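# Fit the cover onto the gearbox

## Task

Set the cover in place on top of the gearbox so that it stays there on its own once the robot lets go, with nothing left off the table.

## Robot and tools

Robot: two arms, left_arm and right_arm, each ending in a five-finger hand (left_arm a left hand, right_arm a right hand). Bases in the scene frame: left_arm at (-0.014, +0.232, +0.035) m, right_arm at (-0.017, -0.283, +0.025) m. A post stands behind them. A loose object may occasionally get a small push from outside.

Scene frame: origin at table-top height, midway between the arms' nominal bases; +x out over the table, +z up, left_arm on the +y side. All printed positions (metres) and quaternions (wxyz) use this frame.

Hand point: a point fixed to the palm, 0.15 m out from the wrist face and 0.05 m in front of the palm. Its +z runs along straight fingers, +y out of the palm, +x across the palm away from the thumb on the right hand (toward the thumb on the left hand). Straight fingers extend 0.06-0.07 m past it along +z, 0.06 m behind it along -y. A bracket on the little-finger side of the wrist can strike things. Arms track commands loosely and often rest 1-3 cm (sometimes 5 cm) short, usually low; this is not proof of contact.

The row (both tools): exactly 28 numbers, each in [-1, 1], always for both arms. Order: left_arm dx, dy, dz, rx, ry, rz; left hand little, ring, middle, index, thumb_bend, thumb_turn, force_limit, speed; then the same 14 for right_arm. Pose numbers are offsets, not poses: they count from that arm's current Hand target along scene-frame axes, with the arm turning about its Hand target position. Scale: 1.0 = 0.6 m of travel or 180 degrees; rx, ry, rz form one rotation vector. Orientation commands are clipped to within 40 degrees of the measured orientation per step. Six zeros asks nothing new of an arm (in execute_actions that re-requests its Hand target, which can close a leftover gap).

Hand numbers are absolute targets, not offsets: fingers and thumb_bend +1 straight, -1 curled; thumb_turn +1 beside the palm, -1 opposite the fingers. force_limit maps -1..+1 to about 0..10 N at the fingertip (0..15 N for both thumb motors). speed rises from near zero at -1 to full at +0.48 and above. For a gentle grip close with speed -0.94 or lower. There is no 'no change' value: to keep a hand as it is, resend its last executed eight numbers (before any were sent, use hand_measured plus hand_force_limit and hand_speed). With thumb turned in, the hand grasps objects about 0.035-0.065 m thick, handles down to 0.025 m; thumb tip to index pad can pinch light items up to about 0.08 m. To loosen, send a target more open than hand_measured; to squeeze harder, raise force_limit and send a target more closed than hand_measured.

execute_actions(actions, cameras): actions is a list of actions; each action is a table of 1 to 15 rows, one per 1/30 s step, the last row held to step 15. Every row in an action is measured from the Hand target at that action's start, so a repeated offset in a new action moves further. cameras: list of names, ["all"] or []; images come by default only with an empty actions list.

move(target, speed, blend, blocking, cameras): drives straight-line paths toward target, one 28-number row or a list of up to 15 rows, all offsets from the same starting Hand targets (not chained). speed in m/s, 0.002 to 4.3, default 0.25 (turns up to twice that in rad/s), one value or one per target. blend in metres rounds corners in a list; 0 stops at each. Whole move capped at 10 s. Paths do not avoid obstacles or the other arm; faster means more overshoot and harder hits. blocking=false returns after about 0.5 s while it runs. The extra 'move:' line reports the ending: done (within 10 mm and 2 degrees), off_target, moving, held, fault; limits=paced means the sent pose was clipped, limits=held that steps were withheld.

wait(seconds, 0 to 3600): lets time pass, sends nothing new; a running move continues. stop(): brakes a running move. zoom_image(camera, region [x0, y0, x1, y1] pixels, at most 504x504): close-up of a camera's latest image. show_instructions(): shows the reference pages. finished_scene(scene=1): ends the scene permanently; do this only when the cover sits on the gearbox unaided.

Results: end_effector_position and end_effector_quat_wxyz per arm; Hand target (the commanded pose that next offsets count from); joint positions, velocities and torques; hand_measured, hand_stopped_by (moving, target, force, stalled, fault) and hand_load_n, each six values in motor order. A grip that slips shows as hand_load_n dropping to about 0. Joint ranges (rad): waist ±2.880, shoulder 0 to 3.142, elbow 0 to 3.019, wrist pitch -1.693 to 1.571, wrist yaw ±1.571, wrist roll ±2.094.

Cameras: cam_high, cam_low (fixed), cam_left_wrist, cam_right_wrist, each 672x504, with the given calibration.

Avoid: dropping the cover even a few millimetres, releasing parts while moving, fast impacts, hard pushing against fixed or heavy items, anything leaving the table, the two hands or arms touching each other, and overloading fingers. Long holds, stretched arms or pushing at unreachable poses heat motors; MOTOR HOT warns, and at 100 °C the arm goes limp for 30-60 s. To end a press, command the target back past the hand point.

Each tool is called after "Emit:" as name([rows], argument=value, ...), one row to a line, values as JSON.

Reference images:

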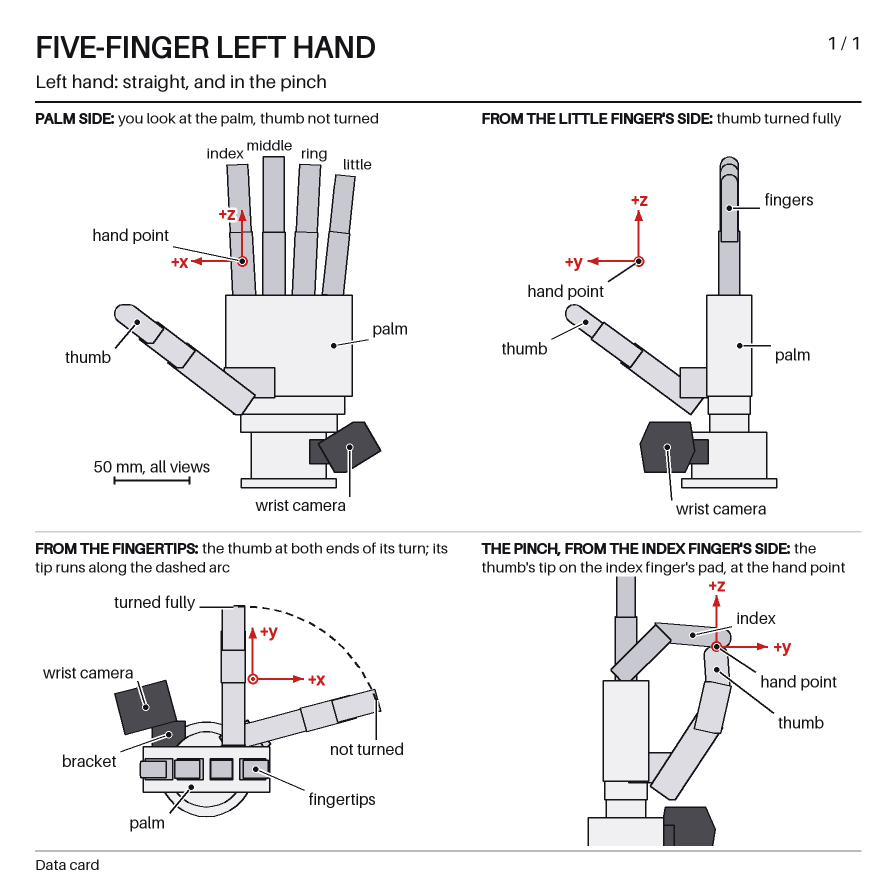

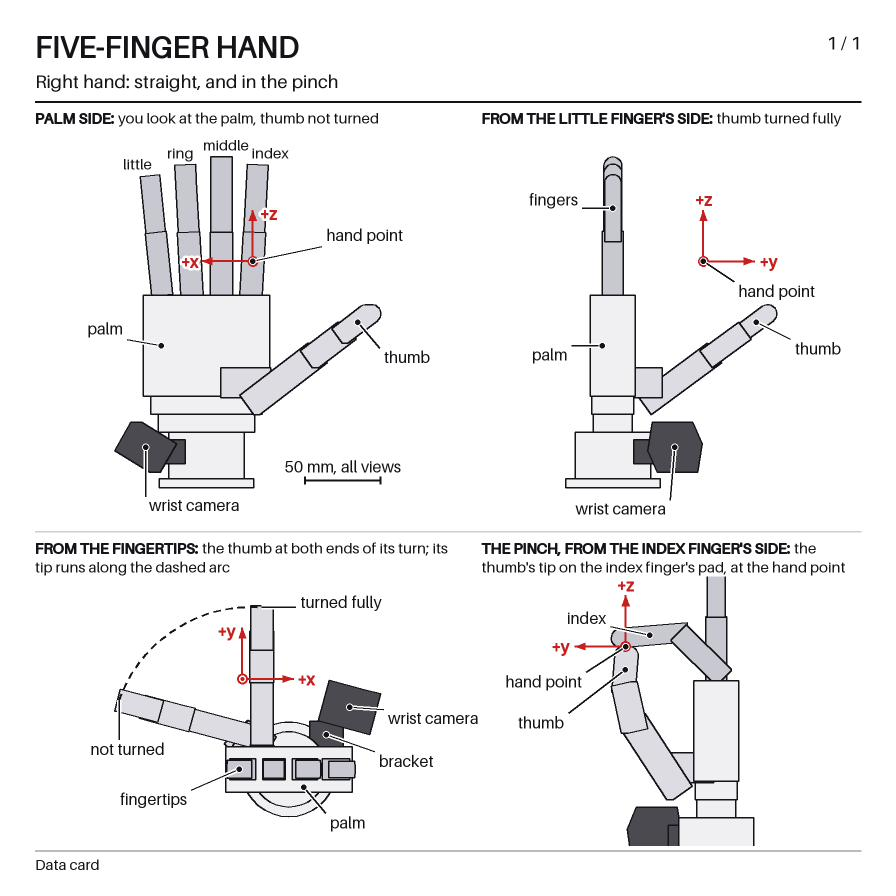

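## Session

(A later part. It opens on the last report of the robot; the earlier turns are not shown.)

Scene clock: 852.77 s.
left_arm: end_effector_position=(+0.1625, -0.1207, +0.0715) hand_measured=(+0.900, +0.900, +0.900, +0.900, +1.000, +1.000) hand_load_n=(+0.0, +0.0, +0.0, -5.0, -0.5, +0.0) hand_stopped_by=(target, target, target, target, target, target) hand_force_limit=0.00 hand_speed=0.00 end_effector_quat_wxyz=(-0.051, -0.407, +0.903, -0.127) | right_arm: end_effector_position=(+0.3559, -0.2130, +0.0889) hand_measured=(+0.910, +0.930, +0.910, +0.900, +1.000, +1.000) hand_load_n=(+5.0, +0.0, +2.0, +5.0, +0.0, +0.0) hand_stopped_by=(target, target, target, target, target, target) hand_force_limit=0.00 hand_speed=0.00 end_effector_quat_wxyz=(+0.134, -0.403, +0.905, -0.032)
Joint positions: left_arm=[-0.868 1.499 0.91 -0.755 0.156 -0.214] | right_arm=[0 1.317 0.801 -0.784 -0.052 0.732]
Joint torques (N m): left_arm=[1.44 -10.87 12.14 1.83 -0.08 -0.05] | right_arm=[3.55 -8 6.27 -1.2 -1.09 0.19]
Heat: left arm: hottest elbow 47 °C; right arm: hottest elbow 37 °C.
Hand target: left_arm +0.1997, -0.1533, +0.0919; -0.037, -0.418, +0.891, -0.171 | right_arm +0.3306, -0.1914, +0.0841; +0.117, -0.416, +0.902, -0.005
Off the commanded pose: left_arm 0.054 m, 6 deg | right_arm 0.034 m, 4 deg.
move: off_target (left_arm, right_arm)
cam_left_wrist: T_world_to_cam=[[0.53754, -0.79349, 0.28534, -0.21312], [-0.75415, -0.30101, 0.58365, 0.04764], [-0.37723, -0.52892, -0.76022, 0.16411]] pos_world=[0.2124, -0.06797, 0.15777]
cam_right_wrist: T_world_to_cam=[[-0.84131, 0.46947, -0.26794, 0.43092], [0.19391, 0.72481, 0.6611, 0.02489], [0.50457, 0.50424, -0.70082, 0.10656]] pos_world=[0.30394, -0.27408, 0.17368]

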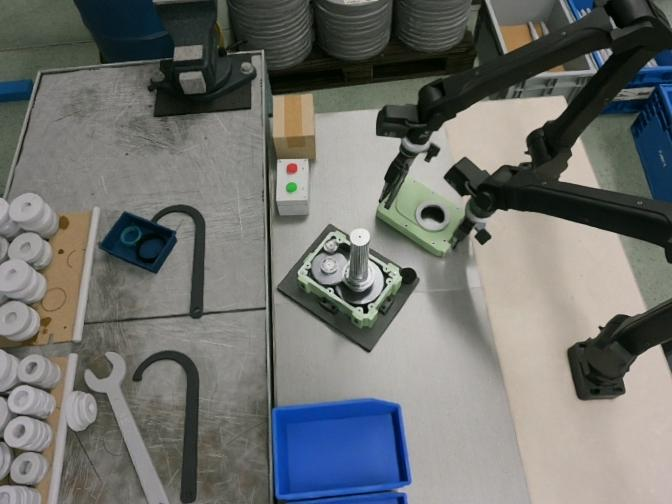

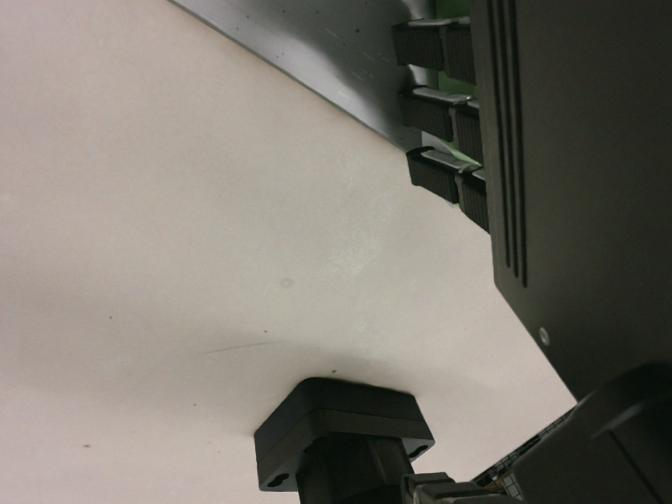

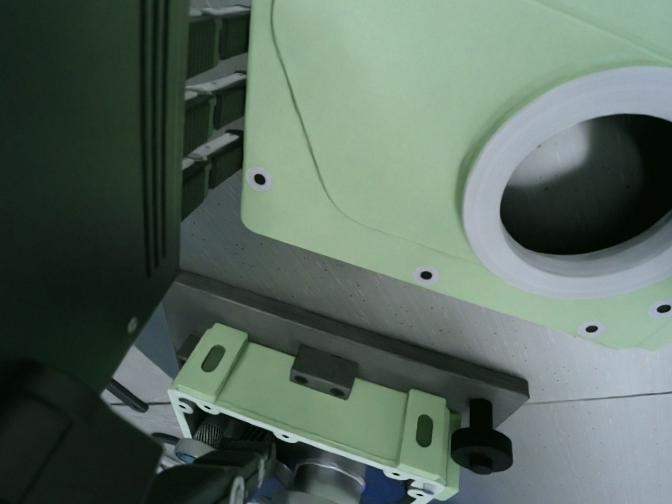

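Emit:
move([
  [0.0082, 0.0597, 0.0, 0, 0, 0, 0.90, 0.90, 0.90, 0.90, 1, 1, 0, 0, 0, 0, 0, 0, 0, 0, 0.91, 0.93, 0.91, 0.90, 1, 1, 0, 0],
  [0.0332, 0.0375, 0.0, 0, 0, 0, 0.90, 0.90, 0.90, 0.90, 1, 1, 0, 0, 0, 0, 0, 0, 0, 0, 0.91, 0.93, 0.91, 0.90, 1, 1, 0, 0],
], cameras=["cam_high", "cam_left_wrist", "cam_right_wrist"], speed=0.05)

Emit:
zoom_image(camera="cam_high", region=[365, 155, 485, 255])

Scene clock: 863.43 s.
left_arm: end_effector_position=(+0.1698, -0.1060, +0.0720) hand_measured=(+0.900, +0.900, +0.900, +0.900, +1.000, +1.000) hand_load_n=(+0.0, +0.0, +0.5, -5.5, +0.0, +0.0) hand_stopped_by=(target, target, target, target, target, target) hand_force_limit=0.00 hand_speed=0.00 end_effector_quat_wxyz=(-0.062, -0.395, +0.908, -0.128) | right_arm: end_effector_position=(+0.3540, -0.2092, +0.0873) hand_measured=(+0.910, +0.930, +0.910, +0.900, +1.000, +1.000) hand_load_n=(+1.0, +0.0, +2.0, +7.5, +0.0, +0.0) hand_stopped_by=(target, target, target, target, target, target) hand_force_limit=0.00 hand_speed=0.00 end_effector_quat_wxyz=(+0.132, -0.399, +0.907, -0.028)
Joint positions: left_arm=[-0.822 1.491 0.899 -0.765 0.19 -0.145] | right_arm=[0.008 1.317 0.796 -0.784 -0.054 0.75]
Joint torques (N m): left_arm=[3.14 -10.81 12.15 1.72 -0.62 -0.09] | right_arm=[3.25 -8 6.69 -1.16 -1.02 0.03]
Heat: left arm: hottest elbow 48 °C; right arm: hottest elbow 36 °C.
Hand target: left_arm +0.2198, -0.1309, +0.0920; -0.037, -0.418, +0.891, -0.171 | right_arm +0.3305, -0.1915, +0.0839; +0.117, -0.416, +0.902, -0.005
Off the commanded pose: left_arm 0.059 m, 7 deg | right_arm 0.030 m, 4 deg.
move: off_target (left_arm)
cam_left_wrist: T_world_to_cam=[[0.52006, -0.80489, 0.2858, -0.20375], [-0.75293, -0.27403, 0.59834, 0.05899], [-0.40328, -0.52636, -0.74854, 0.17883]] pos_world=[0.22249, -0.0537, 0.15679]
cam_right_wrist: T_world_to_cam=[[-0.83891, 0.47848, -0.2594, 0.42739], [0.20422, 0.71851, 0.66486, 0.01819], [0.5045, 0.50478, -0.70048, 0.10464]] pos_world=[0.30204, -0.27039, 0.17207]

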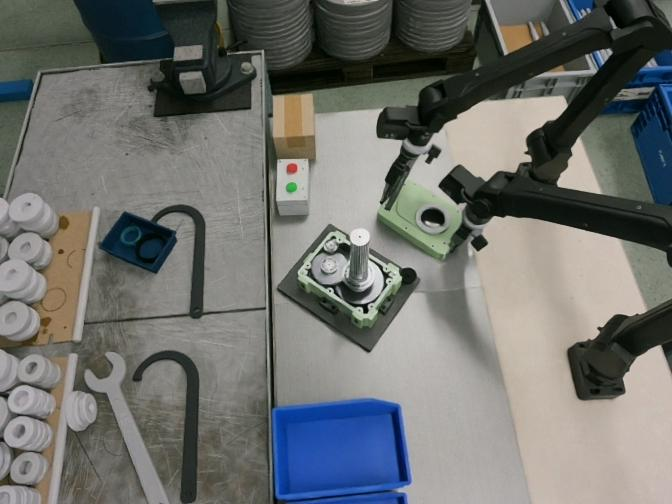

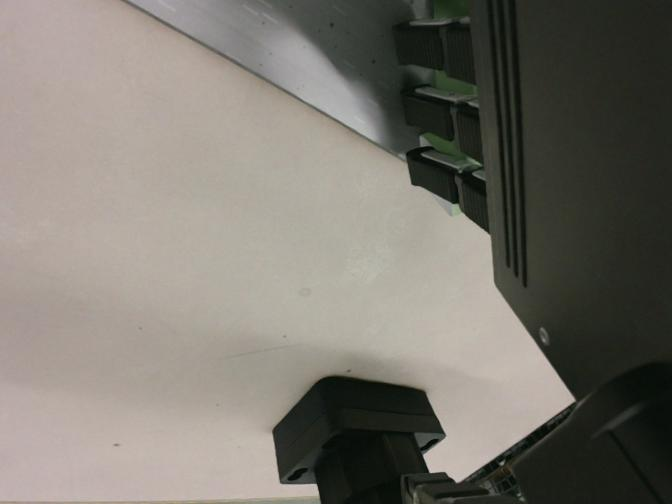

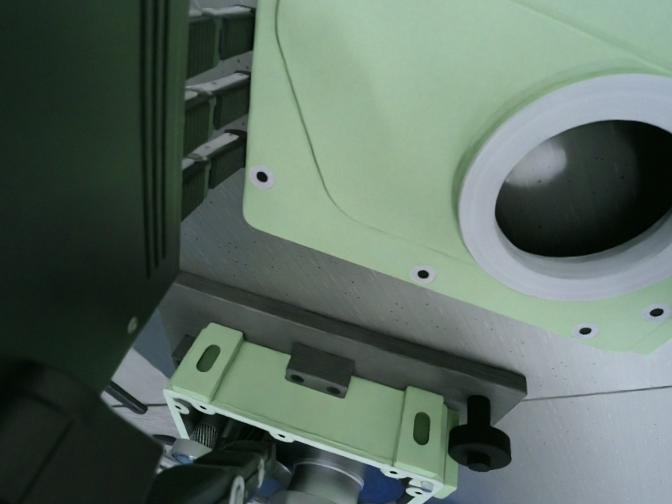

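Scaled by 4.200 from the camera's image (finer frame: 960x720).

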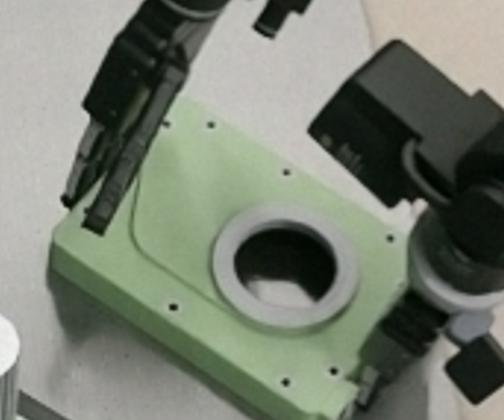

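Emit:
move(target=[0.025, -0.0221, 0.01, 0, 0, 0, 0.90, 0.90, 0.90, 0.90, 1, 1, 0, 0, -0.0437, 0.0387, 0, 0, 0, 0, 0.91, 0.93, 0.91, 0.90, 1, 1, 0, 0], cameras=["cam_high", "cam_left_wrist", "cam_right_wrist"], speed=0.04)

Emit:
zoom_image(camera="cam_high", region=[365, 155, 485, 255])

Scene clock: 874.47 s.
left_arm: end_effector_position=(+0.1709, -0.1056, +0.0747) hand_measured=(+0.900, +0.900, +0.900, +0.900, +1.000, +1.000) hand_load_n=(-1.0, +0.0, +0.5, -8.0, +0.0, +0.0) hand_stopped_by=(target, target, target, target, target, target) hand_force_limit=0.00 hand_speed=0.00 end_effector_quat_wxyz=(-0.071, -0.394, +0.910, -0.107) | right_arm: end_effector_position=(+0.3486, -0.2020, +0.0998) hand_measured=(+0.910, +0.930, +0.910, +0.900, +1.000, +1.000) hand_load_n=(+8.5, +1.0, +3.5, +6.5, -0.5, +0.0) hand_stopped_by=(target, target, target, target, target, target) hand_force_limit=0.00 hand_speed=0.00 end_effector_quat_wxyz=(+0.152, -0.395, +0.904, -0.055)
Joint positions: left_arm=[-0.818 1.519 0.937 -0.822 0.196 -0.134] | right_arm=[0.049 1.24 0.763 -0.77 -0.008 0.791]
Joint torques (N m): left_arm=[3.37 -11.11 13.72 2.73 -0.8 -0.14] | right_arm=[5.48 -7 5.14 -2.04 -1.96 0.27]
Heat: left arm: hottest elbow 48 °C; right arm: hottest elbow 36 °C.
Hand target: left_arm +0.2348, -0.1442, +0.0981; -0.037, -0.418, +0.891, -0.171 | right_arm +0.3044, -0.1683, +0.0840; +0.117, -0.416, +0.902, -0.005
Off the commanded pose: left_arm 0.078 m, 9 deg | right_arm 0.058 m, 7 deg.
move: off_target (left_arm, right_arm)
cam_left_wrist: T_world_to_cam=[[0.52224, -0.8171, 0.24417, -0.20335], [-0.73605, -0.28727, 0.61294, 0.05287], [-0.43069, -0.49983, -0.75145, 0.18928]] pos_world=[0.22663, -0.05636, 0.15948]
cam_right_wrist: T_world_to_cam=[[-0.81636, 0.47918, -0.32239, 0.42118], [0.17441, 0.7367, 0.65334, 0.0211], [0.55058, 0.47714, -0.68498, 0.08924]] pos_world=[0.29103, -0.25994, 0.18313]

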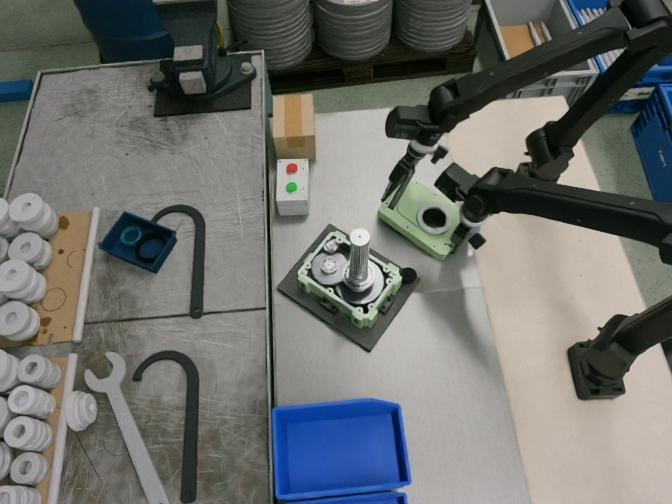

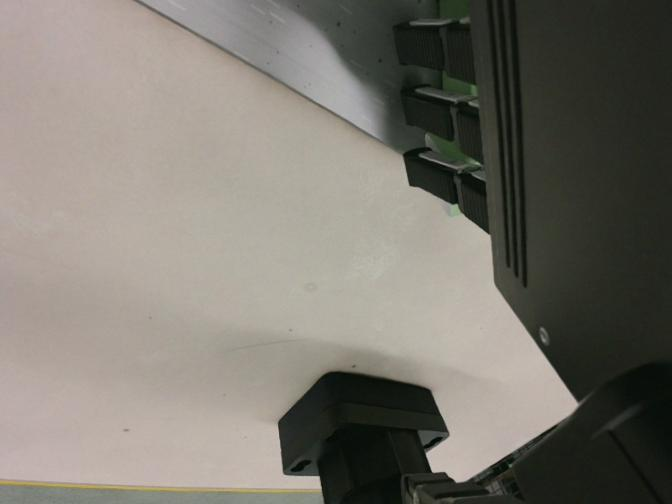

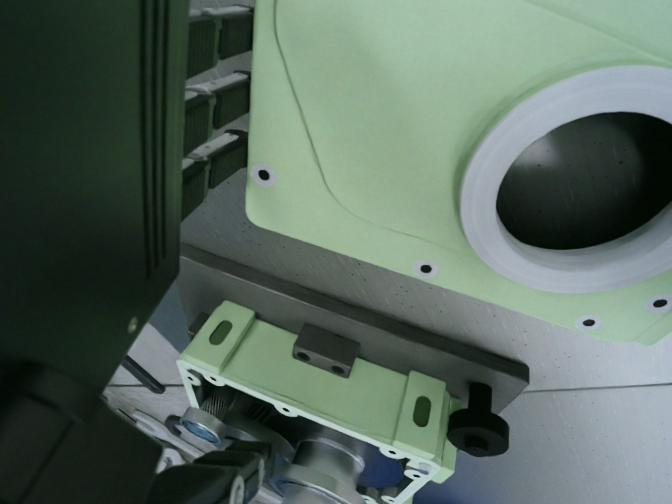

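Scaled by 4.200 from the camera's image (finer frame: 960x720).

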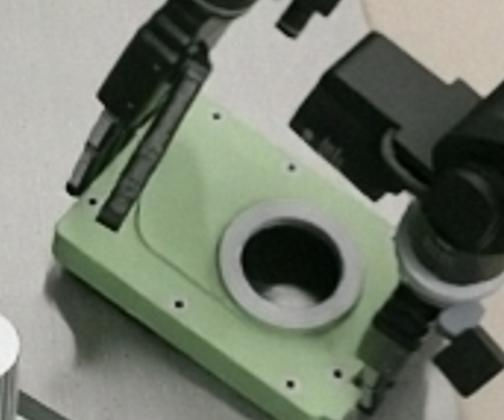

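Emit:
move(target=[0, 0, 0.1, 0, 0, 0, 0.90, 0.90, 0.90, 0.90, 1, 1, 0, 0, 0, 0, 0.05, 0, 0, 0, 0.91, 0.93, 0.91, 0.90, 1, 1, 0, 0], cameras=["cam_high", "cam_low", "cam_right_wrist"], speed=0.04)

Emit:
zoom_image(camera="cam_high", region=[365, 155, 485, 255])

Emit:
zoom_image(camera="cam_low", region=[290, 180, 430, 290])

Scene clock: 880.60 s.
left_arm: end_effector_position=(+0.2219, -0.1356, +0.1506) hand_measured=(+0.900, +0.900, +0.900, +0.900, +1.000, +1.000) hand_load_n=(+0.0, +0.0, +0.0, +0.0, +0.0, +0.0) hand_stopped_by=(target, target, target, target, target, target) hand_force_limit=0.00 hand_speed=0.00 end_effector_quat_wxyz=(-0.042, -0.413, +0.896, -0.157) | right_arm: end_effector_position=(+0.3081, -0.1708, +0.1138) hand_measured=(+0.910, +0.930, +0.910, +0.900, +1.000, +1.000) hand_load_n=(+0.0, +0.0, +0.0, +0.0, +0.0, +0.0) hand_stopped_by=(target, target, target, target, target, target) hand_force_limit=0.00 hand_speed=0.00 end_effector_quat_wxyz=(+0.121, -0.413, +0.903, -0.008)
Joint positions: left_arm=[-0.779 1.479 1.119 -0.932 0.174 -0.149] | right_arm=[0.115 1.187 0.763 -0.911 -0.062 0.827]
Joint torques (N m): left_arm=[0.32 -12.34 9.35 1.14 0.12 0] | right_arm=[0.67 -4.89 8.92 -0.21 -0.06 0.02]
Heat: left arm: hottest elbow 50 °C; right arm: hottest elbow 36 °C.
Hand target: left_arm +0.2348, -0.1441, +0.1580; -0.037, -0.418, +0.891, -0.171 | right_arm +0.3044, -0.1683, +0.1140; +0.117, -0.416, +0.902, -0.005
Off the commanded pose: left_arm 0.017 m, 2 deg | right_arm 0.004 m, 1 deg.
move: off_target (left_arm)
cam_right_wrist: T_world_to_cam=[[-0.86324, 0.45566, -0.21724, 0.37619], [0.20423, 0.7088, 0.67519, -0.02047], [0.46164, 0.53849, -0.70493, 0.14636]] pos_world=[0.26135, -0.23572, 0.19871]

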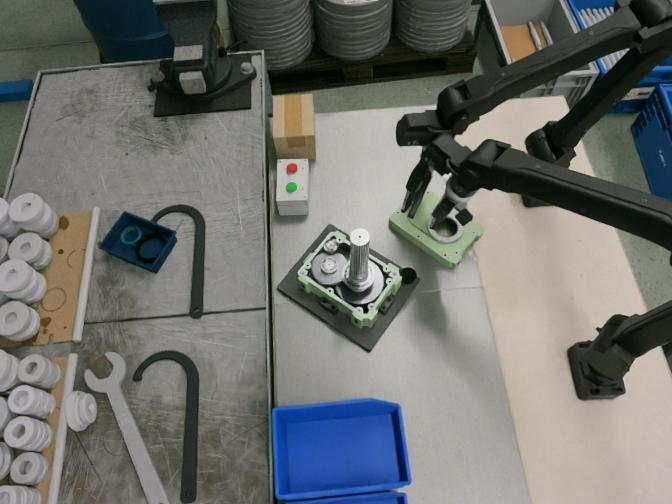

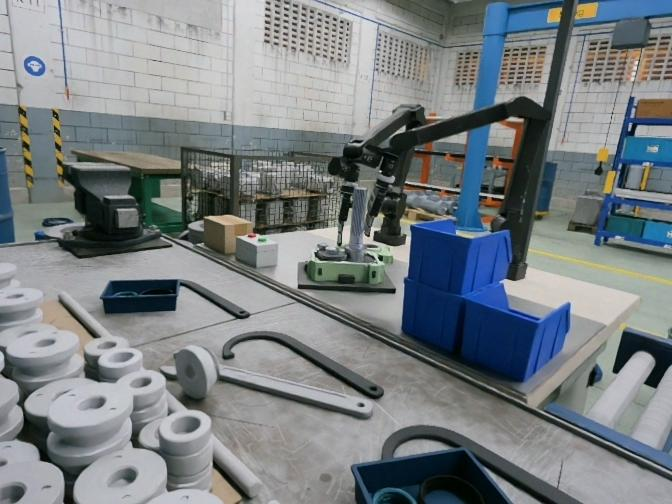

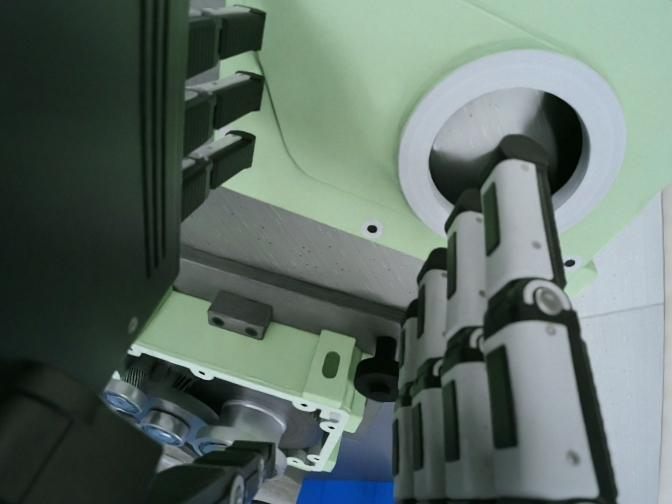

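Scaled by 4.200 from the camera's image (finer frame: 960x720).

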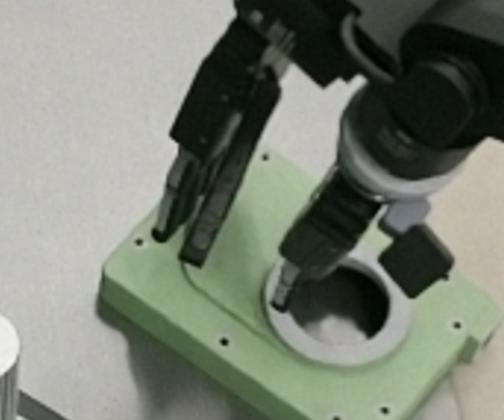

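Scaled by 3.600 from the camera's image (finer frame: 960x720).

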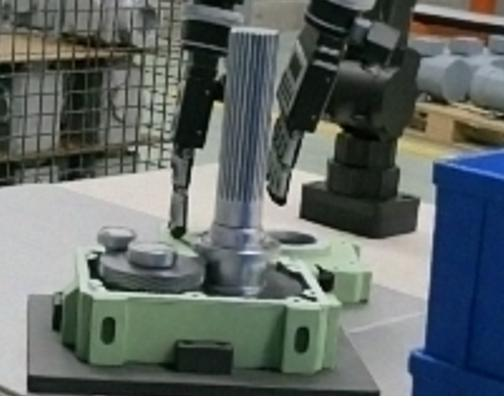

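Emit:
move([
  [-0.208, 0.19, 0.153, 0, 0, 0, 0.90, 0.90, 0.90, 0.90, 1, 1, 0, 0, 0, 0, 0.1, 0, 0, 0, -0.95, -0.95, 1, 1, 1, 1, 0, 0.2],
  [-0.208, 0.19, 0.153, 0, 0, 0, 0.90, 0.90, 0.90, 0.90, 1, 1, 0, 0, -0.1268, 0.0878, 0.11, -0.0262, 0.07, -0.0196, -0.95, -0.95, 1, 1, 1, 1, 0, 0.2],
], cameras=["cam_high", "cam_low", "cam_right_wrist"], speed=0.15)

Emit:
zoom_image(camera="cam_high", region=[365, 155, 505, 275])

Scene clock: 1021.97 s.
left_arm: end_effector_position=(+0.1150, -0.0300, +0.2503) hand_measured=(+0.900, +0.900, +0.900, +0.900, +1.000, +1.000) hand_load_n=(+0.0, +0.0, +0.0, +0.0, +0.0, +0.0) hand_stopped_by=(target, target, target, target, target, target) hand_force_limit=0.00 hand_speed=0.00 end_effector_quat_wxyz=(-0.035, -0.420, +0.889, -0.178) | right_arm: end_effector_position=(+0.2180, -0.1218, +0.1642) hand_measured=(-0.950, -0.950, +1.000, +1.000, +1.000, +1.000) hand_load_n=(+0.0, +0.0, +0.0, +0.0, +0.0, +0.0) hand_stopped_by=(target, target, target, target, target, target) hand_force_limit=0.00 hand_speed=0.20 end_effector_quat_wxyz=(-0.016, -0.390, +0.921, +0.002)
Joint positions: left_arm=[-0.808 0.979 0.965 -1.228 0.16 -0.2] | right_arm=[0.369 1.105 0.862 -1.36 -0.004 1.13]
Joint torques (N m): left_arm=[-1.38 -4.72 8.02 0.27 0.04 -0.02] | right_arm=[0.85 -4.6 12.42 -0.75 0.14 0.12]
Heat: left arm: hottest elbow 48 °C; right arm: hottest elbow 36 °C.
Hand target: left_arm +0.1099, -0.0302, +0.2498; -0.037, -0.418, +0.891, -0.171 | right_arm +0.2284, -0.1156, +0.1800; +0.000, -0.390, +0.921, +0.000
Off the commanded pose: left_arm 0.005 m, 1 deg | right_arm 0.020 m, 2 deg.
move: off_target (right_arm)
cam_right_wrist: T_world_to_cam=[[-0.86933, 0.49319, -0.03209, 0.26245], [0.4038, 0.74621, 0.52926, -0.08579], [0.28497, 0.44714, -0.84785, 0.24798]] pos_world=[0.19213, -0.17631, 0.26408]

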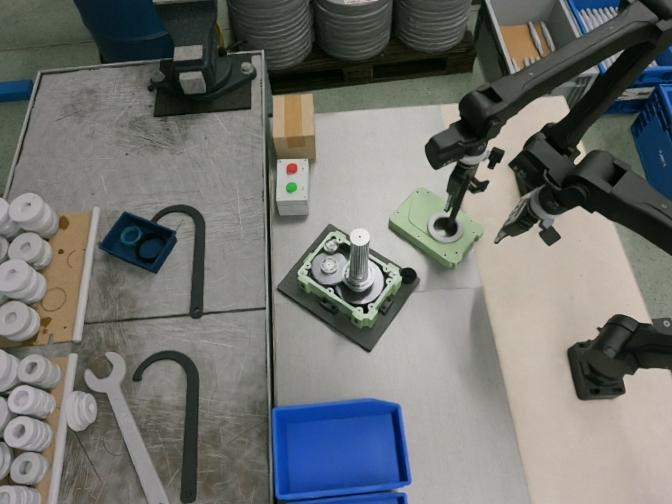

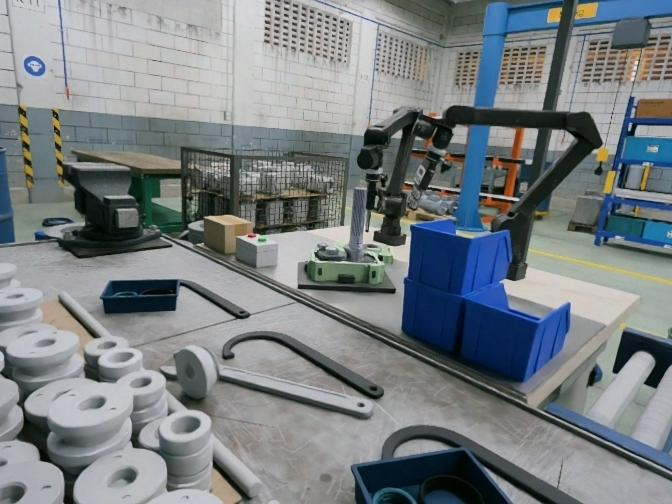

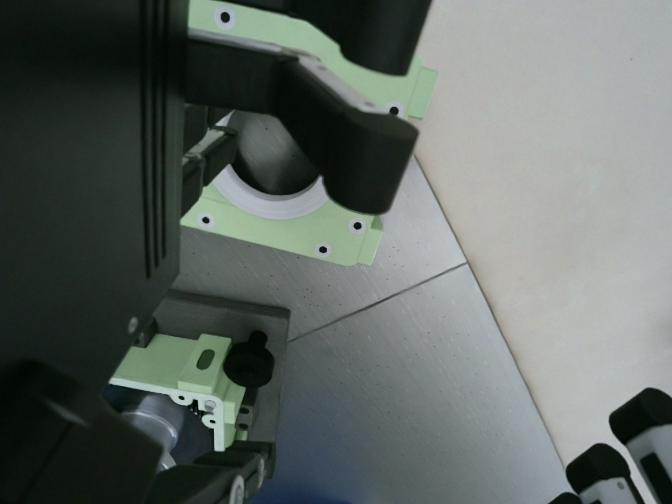

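Scaled by 3.600 from the camera's image (finer frame: 960x720).

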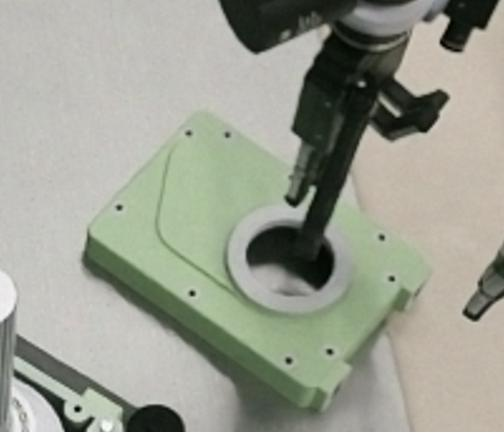

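Emit:
move(target=[0, 0, 0, 0, 0, 0, 0.90, 0.90, 0.90, 0.90, 1, 1, 0, 0, 0.0133, 0.0127, -0.0717, 0, 0, 0, -0.95, -0.95, 1, 1, 1, 1, 0, 0.2], cameras=["cam_high", "cam_low", "cam_right_wrist"], speed=0.08)

Emit:
zoom_image(camera="cam_high", region=[415, 180, 475, 250])

Emit:
zoom_image(camera="cam_right_wrist", region=[170, 0, 470, 280])

Scene clock: 1036.63 s.
left_arm: end_effector_position=(+0.1150, -0.0300, +0.2503) hand_measured=(+0.900, +0.900, +0.900, +0.900, +1.000, +1.000) hand_load_n=(+0.0, +0.0, +0.0, +0.0, +0.0, +0.0) hand_stopped_by=(target, target, target, target, target, target) hand_force_limit=0.00 hand_speed=0.00 end_effector_quat_wxyz=(-0.035, -0.420, +0.889, -0.178) | right_arm: end_effector_position=(+0.2365, -0.1111, +0.1416) hand_measured=(-0.950, -0.950, +1.000, +1.000, +1.000, +1.000) hand_load_n=(+0.5, +0.0, -0.5, +0.0, +0.0, +0.0) hand_stopped_by=(target, target, target, target, target, target) hand_force_limit=0.00 hand_speed=0.20 end_effector_quat_wxyz=(+0.001, -0.389, +0.921, +0.001)
Joint positions: left_arm=[-0.808 0.979 0.965 -1.228 0.16 -0.2] | right_arm=[0.381 1.158 0.839 -1.25 -0.003 1.144]
Joint torques (N m): left_arm=[-1.44 -4.78 8.02 0.24 0.06 -0.03] | right_arm=[0.91 -3.66 8.43 0.4 0.16 0.11]
Heat: left arm: hottest elbow 47 °C; right arm: hottest elbow 37 °C.
Hand target: left_arm +0.1099, -0.0302, +0.2498; -0.037, -0.418, +0.891, -0.171 | right_arm +0.2363, -0.1080, +0.1371; +0.000, -0.390, +0.921, +0.000
Off the commanded pose: left_arm 0.005 m, 1 deg | right_arm 0.006 m, 0 deg.
move: done
cam_right_wrist: T_world_to_cam=[[-0.86678, 0.49567, -0.05482, 0.2755], [0.38783, 0.73911, 0.55073, -0.08943], [0.31349, 0.4561, -0.83288, 0.21086]] pos_world=[0.20738, -0.16663, 0.23998]

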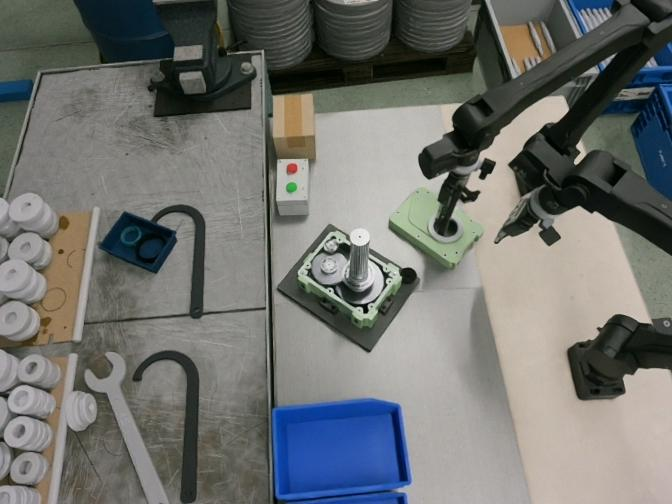

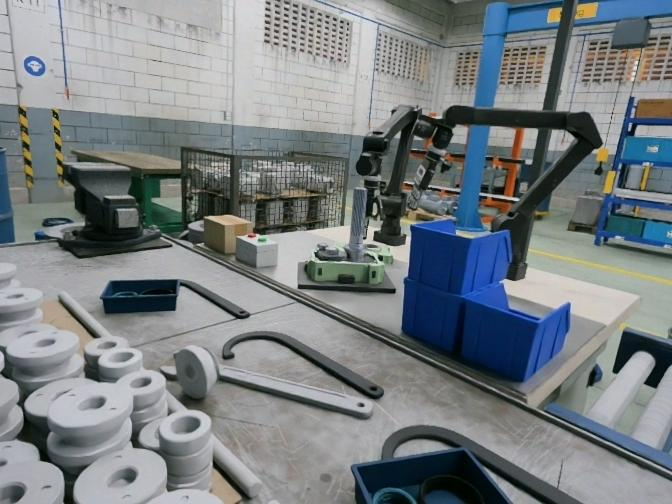

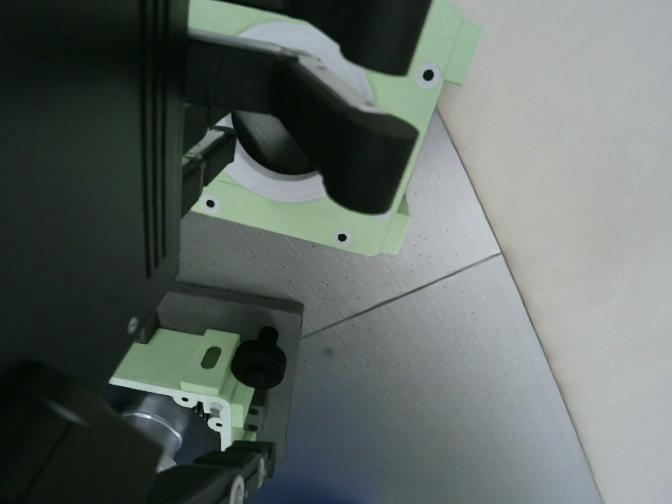

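Scaled by 7.200 from the camera's image (finer frame: 960x720).

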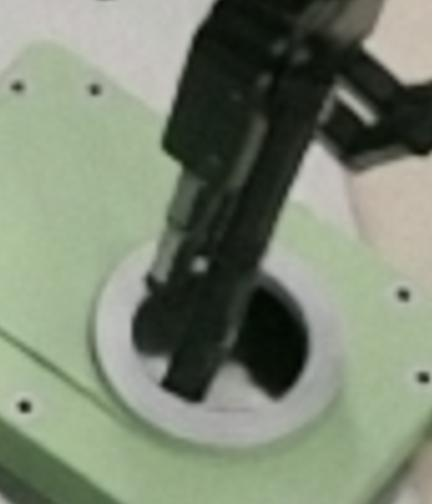

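Scaled by 1.680 from the camera's image (finer frame: 960x720).

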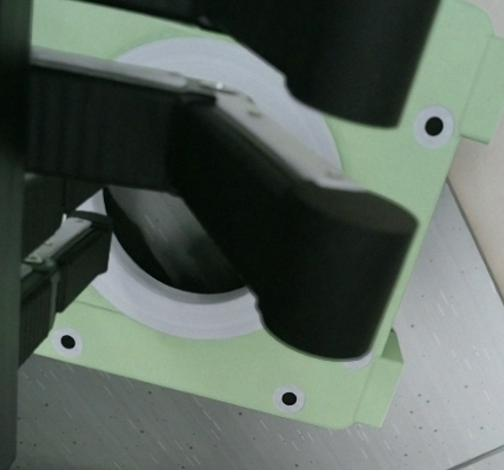

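Emit:
move(target=[0, 0, 0, 0, 0, 0, 0.90, 0.90, 0.90, 0.90, 1, 1, 0, 0, -0.025, 0.0105, -0.0333, 0, 0, 0, -0.95, -0.95, 1, 1, 1, 1, 0, 0.2], cameras=["cam_high", "cam_low"], speed=0.08)

Emit:
zoom_image(camera="cam_high", region=[415, 180, 475, 250])

Emit:
zoom_image(camera="cam_low", region=[330, 180, 430, 280])

Scene clock: 1043.47 s.
left_arm: end_effector_position=(+0.1150, -0.0300, +0.2503) hand_measured=(+0.900, +0.900, +0.900, +0.900, +1.000, +1.000) hand_load_n=(+0.0, -0.5, +0.0, -0.5, +0.0, +0.0) hand_stopped_by=(target, target, target, target, target, target) hand_force_limit=0.00 hand_speed=0.00 end_effector_quat_wxyz=(-0.035, -0.420, +0.889, -0.178) | right_arm: end_effector_position=(+0.2211, -0.1044, +0.1183) hand_measured=(-0.950, -0.950, +1.000, +1.000, +1.000, +1.000) hand_load_n=(+0.0, +0.0, +0.0, +0.0, +0.0, +0.5) hand_stopped_by=(target, target, target, target, target, target) hand_force_limit=0.00 hand_speed=0.20 end_effector_quat_wxyz=(-0.005, -0.390, +0.921, +0.001)
Joint positions: left_arm=[-0.808 0.979 0.965 -1.228 0.16 -0.2] | right_arm=[0.422 1.158 0.775 -1.197 -0.003 1.184]
Joint torques (N m): left_arm=[-1.38 -4.89 7.99 0.27 0.04 -0.02] | right_arm=[0.79 -4.48 8.36 0.39 0.13 0.12]
Heat: left arm: hottest elbow 47 °C; right arm: hottest elbow 37 °C.
Hand target: left_arm +0.1099, -0.0302, +0.2498; -0.037, -0.418, +0.891, -0.171 | right_arm +0.2214, -0.1017, +0.1171; +0.000, -0.390, +0.921, +0.000
Off the commanded pose: left_arm 0.005 m, 1 deg | right_arm 0.003 m, 1 deg.
move: done

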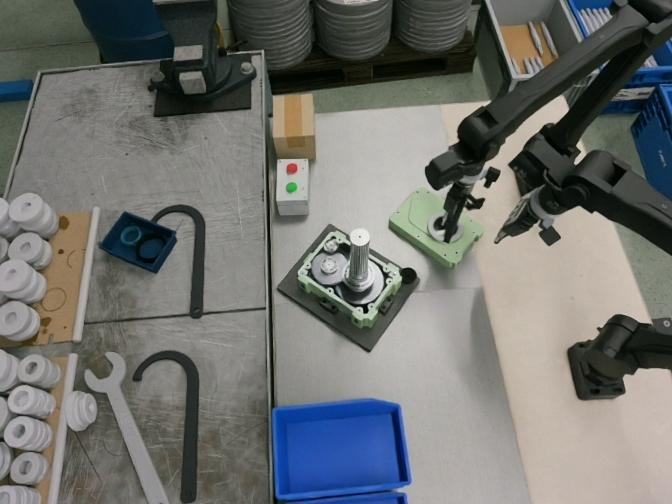

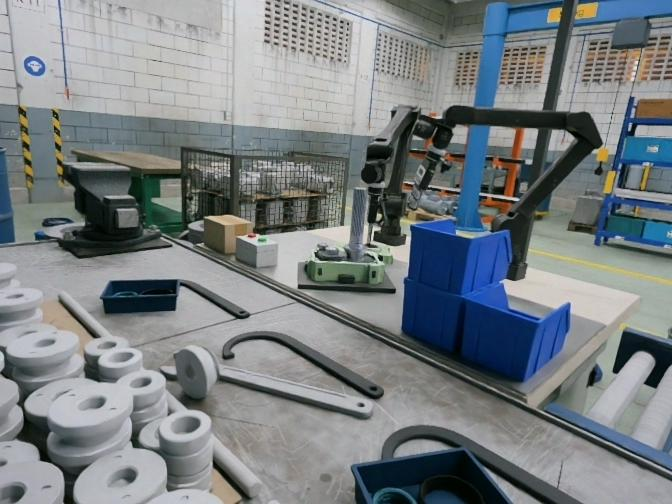

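Scaled by 7.200 from the camera's image (finer frame: 960x720).

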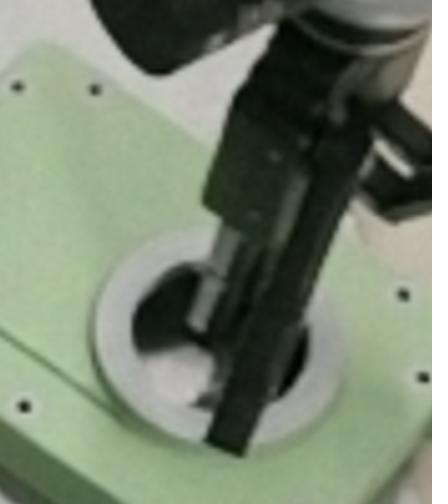

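Scaled by 5.040 from the camera's image (finer frame: 960x720).

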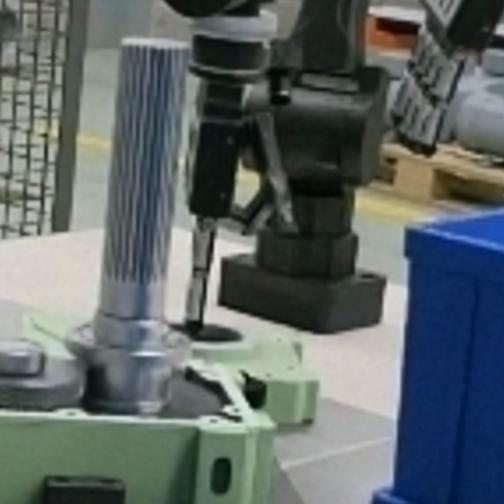

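Emit:
move([
  [0, 0, 0, 0, 0, 0, 0.90, 0.90, 0.90, 0.90, 1, 1, 0, 0, 0.011, 0.0105, 0.0, 0, 0, 0, -0.95, -0.95, 1, 1, 1, 1, 0, 0.2],
  [0, 0, 0, 0, 0, 0, 0.90, 0.90, 0.90, 0.90, 1, 1, 0, 0, 0.011, 0.0105, -0.045, 0, 0, 0, -0.95, -0.95, 1, 1, 1, 1, 0, 0.2],
], cameras=["cam_high", "cam_low"], speed=0.05)

Emit:
zoom_image(camera="cam_high", region=[415, 180, 475, 250])

Emit:
zoom_image(camera="cam_low", region=[330, 180, 430, 280])

Scene clock: 1051.43 s.
left_arm: end_effector_position=(+0.1150, -0.0300, +0.2503) hand_measured=(+0.900, +0.900, +0.900, +0.900, +1.000, +1.000) hand_load_n=(+0.0, +0.0, +0.0, +0.0, -0.5, +0.0) hand_stopped_by=(target, target, target, target, target, target) hand_force_limit=0.00 hand_speed=0.00 end_effector_quat_wxyz=(-0.035, -0.420, +0.889, -0.178) | right_arm: end_effector_position=(+0.2291, -0.0980, +0.0951) hand_measured=(-0.950, -0.950, +1.000, +1.000, +1.000, +1.000) hand_load_n=(+0.0, +0.0, +0.0, +0.0, +0.0, +0.0) hand_stopped_by=(target, target, target, target, target, target) hand_force_limit=0.00 hand_speed=0.20 end_effector_quat_wxyz=(+0.002, -0.389, +0.921, +0.001)
Joint positions: left_arm=[-0.808 0.979 0.965 -1.228 0.16 -0.2] | right_arm=[0.431 1.208 0.746 -1.105 -0.003 1.195]
Joint torques (N m): left_arm=[-1.32 -4.84 8.08 0.28 0.05 -0.03] | right_arm=[1.61 -4.19 7.84 0.43 0.16 0.08]
Heat: left arm: hottest elbow 46 °C; right arm: hottest elbow 36 °C.
Hand target: left_arm +0.1099, -0.0302, +0.2498; -0.037, -0.418, +0.891, -0.171 | right_arm +0.2279, -0.0954, +0.0900; +0.000, -0.390, +0.921, +0.000
Off the commanded pose: left_arm 0.005 m, 1 deg | right_arm 0.006 m, 0 deg.
move: done

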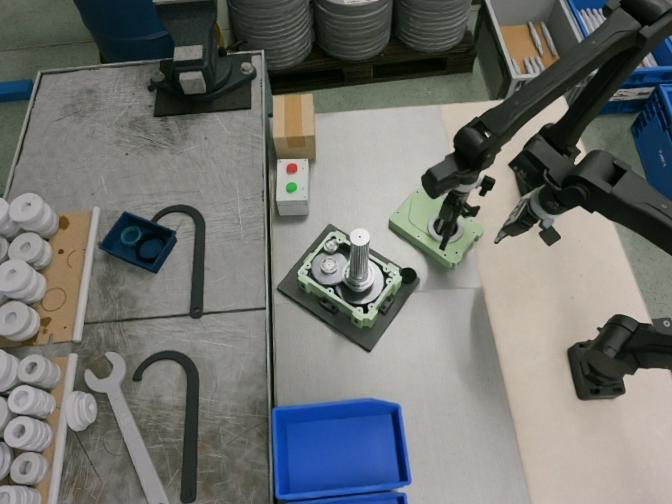

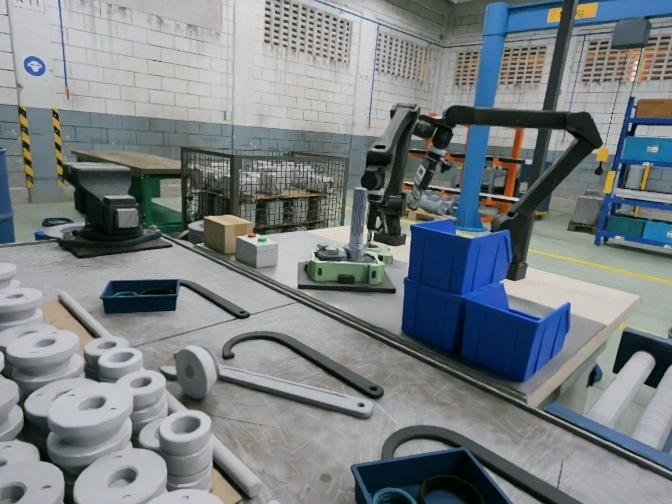

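Scaled by 7.200 from the camera's image (finer frame: 960x720).

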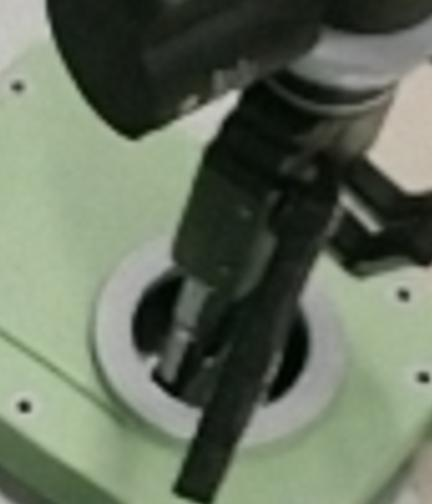

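Scaled by 5.040 from the camera's image (finer frame: 960x720).

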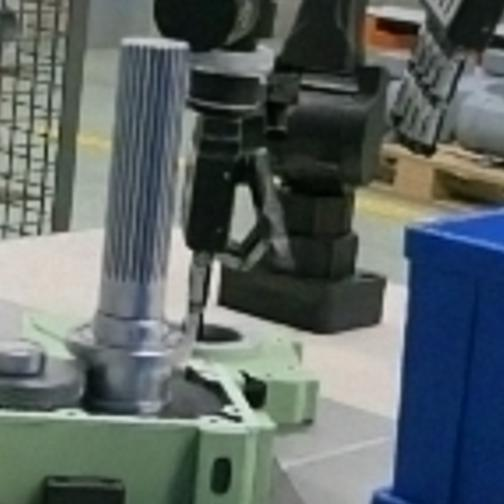

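Emit:
move(target=[0, 0, 0, 0, 0, 0, 0.90, 0.90, 0.90, 0.90, 1, 1, 0, 0, 0.15, -0.157, 0.005, 0, 0, 0, -0.95, -0.95, 1, 1, 1, 1, 0, 0.2], cameras=["cam_high", "cam_low", "cam_right_wrist"], speed=0.07)

Emit:
zoom_image(camera="cam_high", region=[345, 155, 485, 275])

Scene clock: 1060.43 s.
left_arm: end_effector_position=(+0.1150, -0.0300, +0.2503) hand_measured=(+0.900, +0.900, +0.900, +0.900, +1.000, +1.000) hand_load_n=(+0.0, +0.0, +0.0, +0.0, +0.0, +0.0) hand_stopped_by=(target, target, target, target, target, target) hand_force_limit=0.00 hand_speed=0.00 end_effector_quat_wxyz=(-0.035, -0.420, +0.889, -0.178) | right_arm: end_effector_position=(+0.2920, -0.1803, +0.0874) hand_measured=(-0.950, -0.950, +1.000, +1.000, +1.000, +1.000) hand_load_n=(+0.0, +0.0, -1.0, -2.0, -0.5, +0.0) hand_stopped_by=(target, target, target, target, target, target) hand_force_limit=0.00 hand_speed=0.20 end_effector_quat_wxyz=(-0.016, -0.401, +0.916, +0.015)
Joint positions: left_arm=[-0.808 0.979 0.965 -1.228 0.16 -0.2] | right_arm=[0.115 1.366 0.856 -1.1 -0.019 0.853]
Joint torques (N m): left_arm=[-1.44 -4.84 7.99 0.25 0.05 -0.04] | right_arm=[-2.02 -5.48 11.59 0.43 0.75 -0.01]
Heat: left arm: hottest elbow 46 °C; right arm: hottest elbow 36 °C.
Hand target: left_arm +0.1099, -0.0302, +0.2498; -0.037, -0.418, +0.891, -0.171 | right_arm +0.3178, -0.1896, +0.0929; +0.000, -0.390, +0.921, +0.000
Off the commanded pose: left_arm 0.005 m, 1 deg | right_arm 0.028 m, 3 deg.
move: off_target (right_arm)
cam_right_wrist: T_world_to_cam=[[-0.88042, 0.47401, -0.01316, 0.3513], [0.39148, 0.74222, 0.54392, -0.0297], [0.2676, 0.47373, -0.83903, 0.19707]] pos_world=[0.26818, -0.23783, 0.18613]

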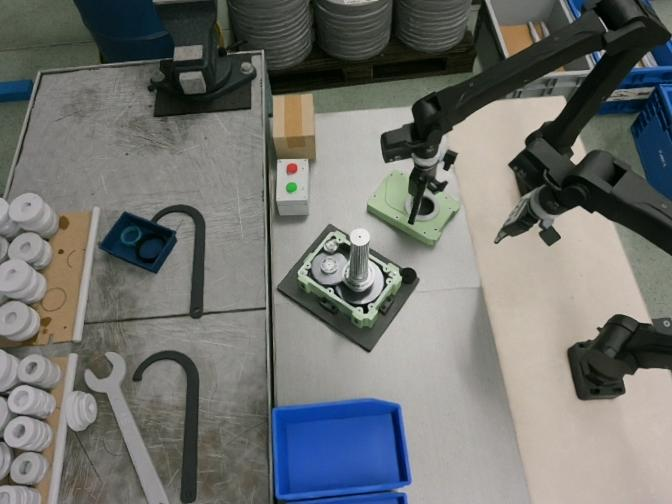

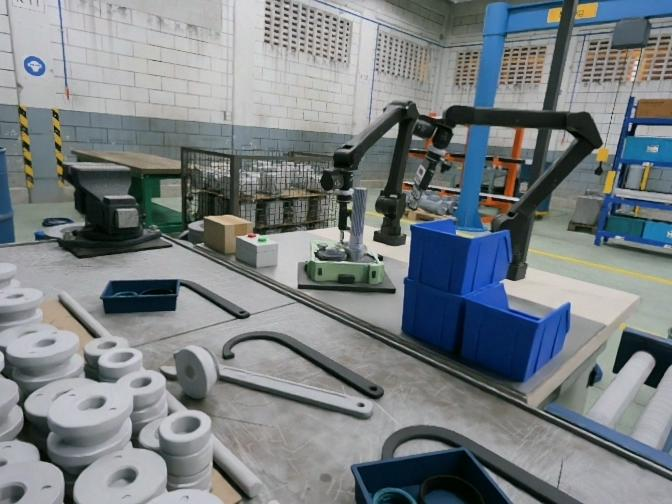

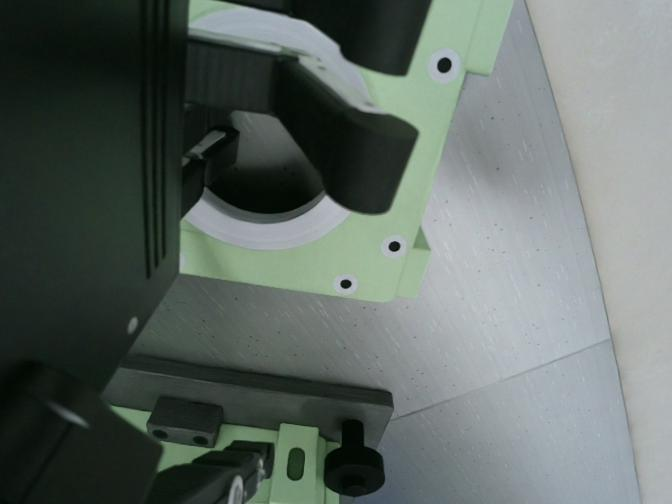

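Scaled by 3.600 from the camera's image (finer frame: 960x720).

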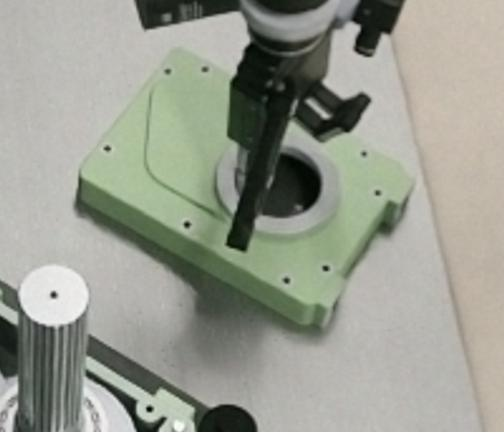

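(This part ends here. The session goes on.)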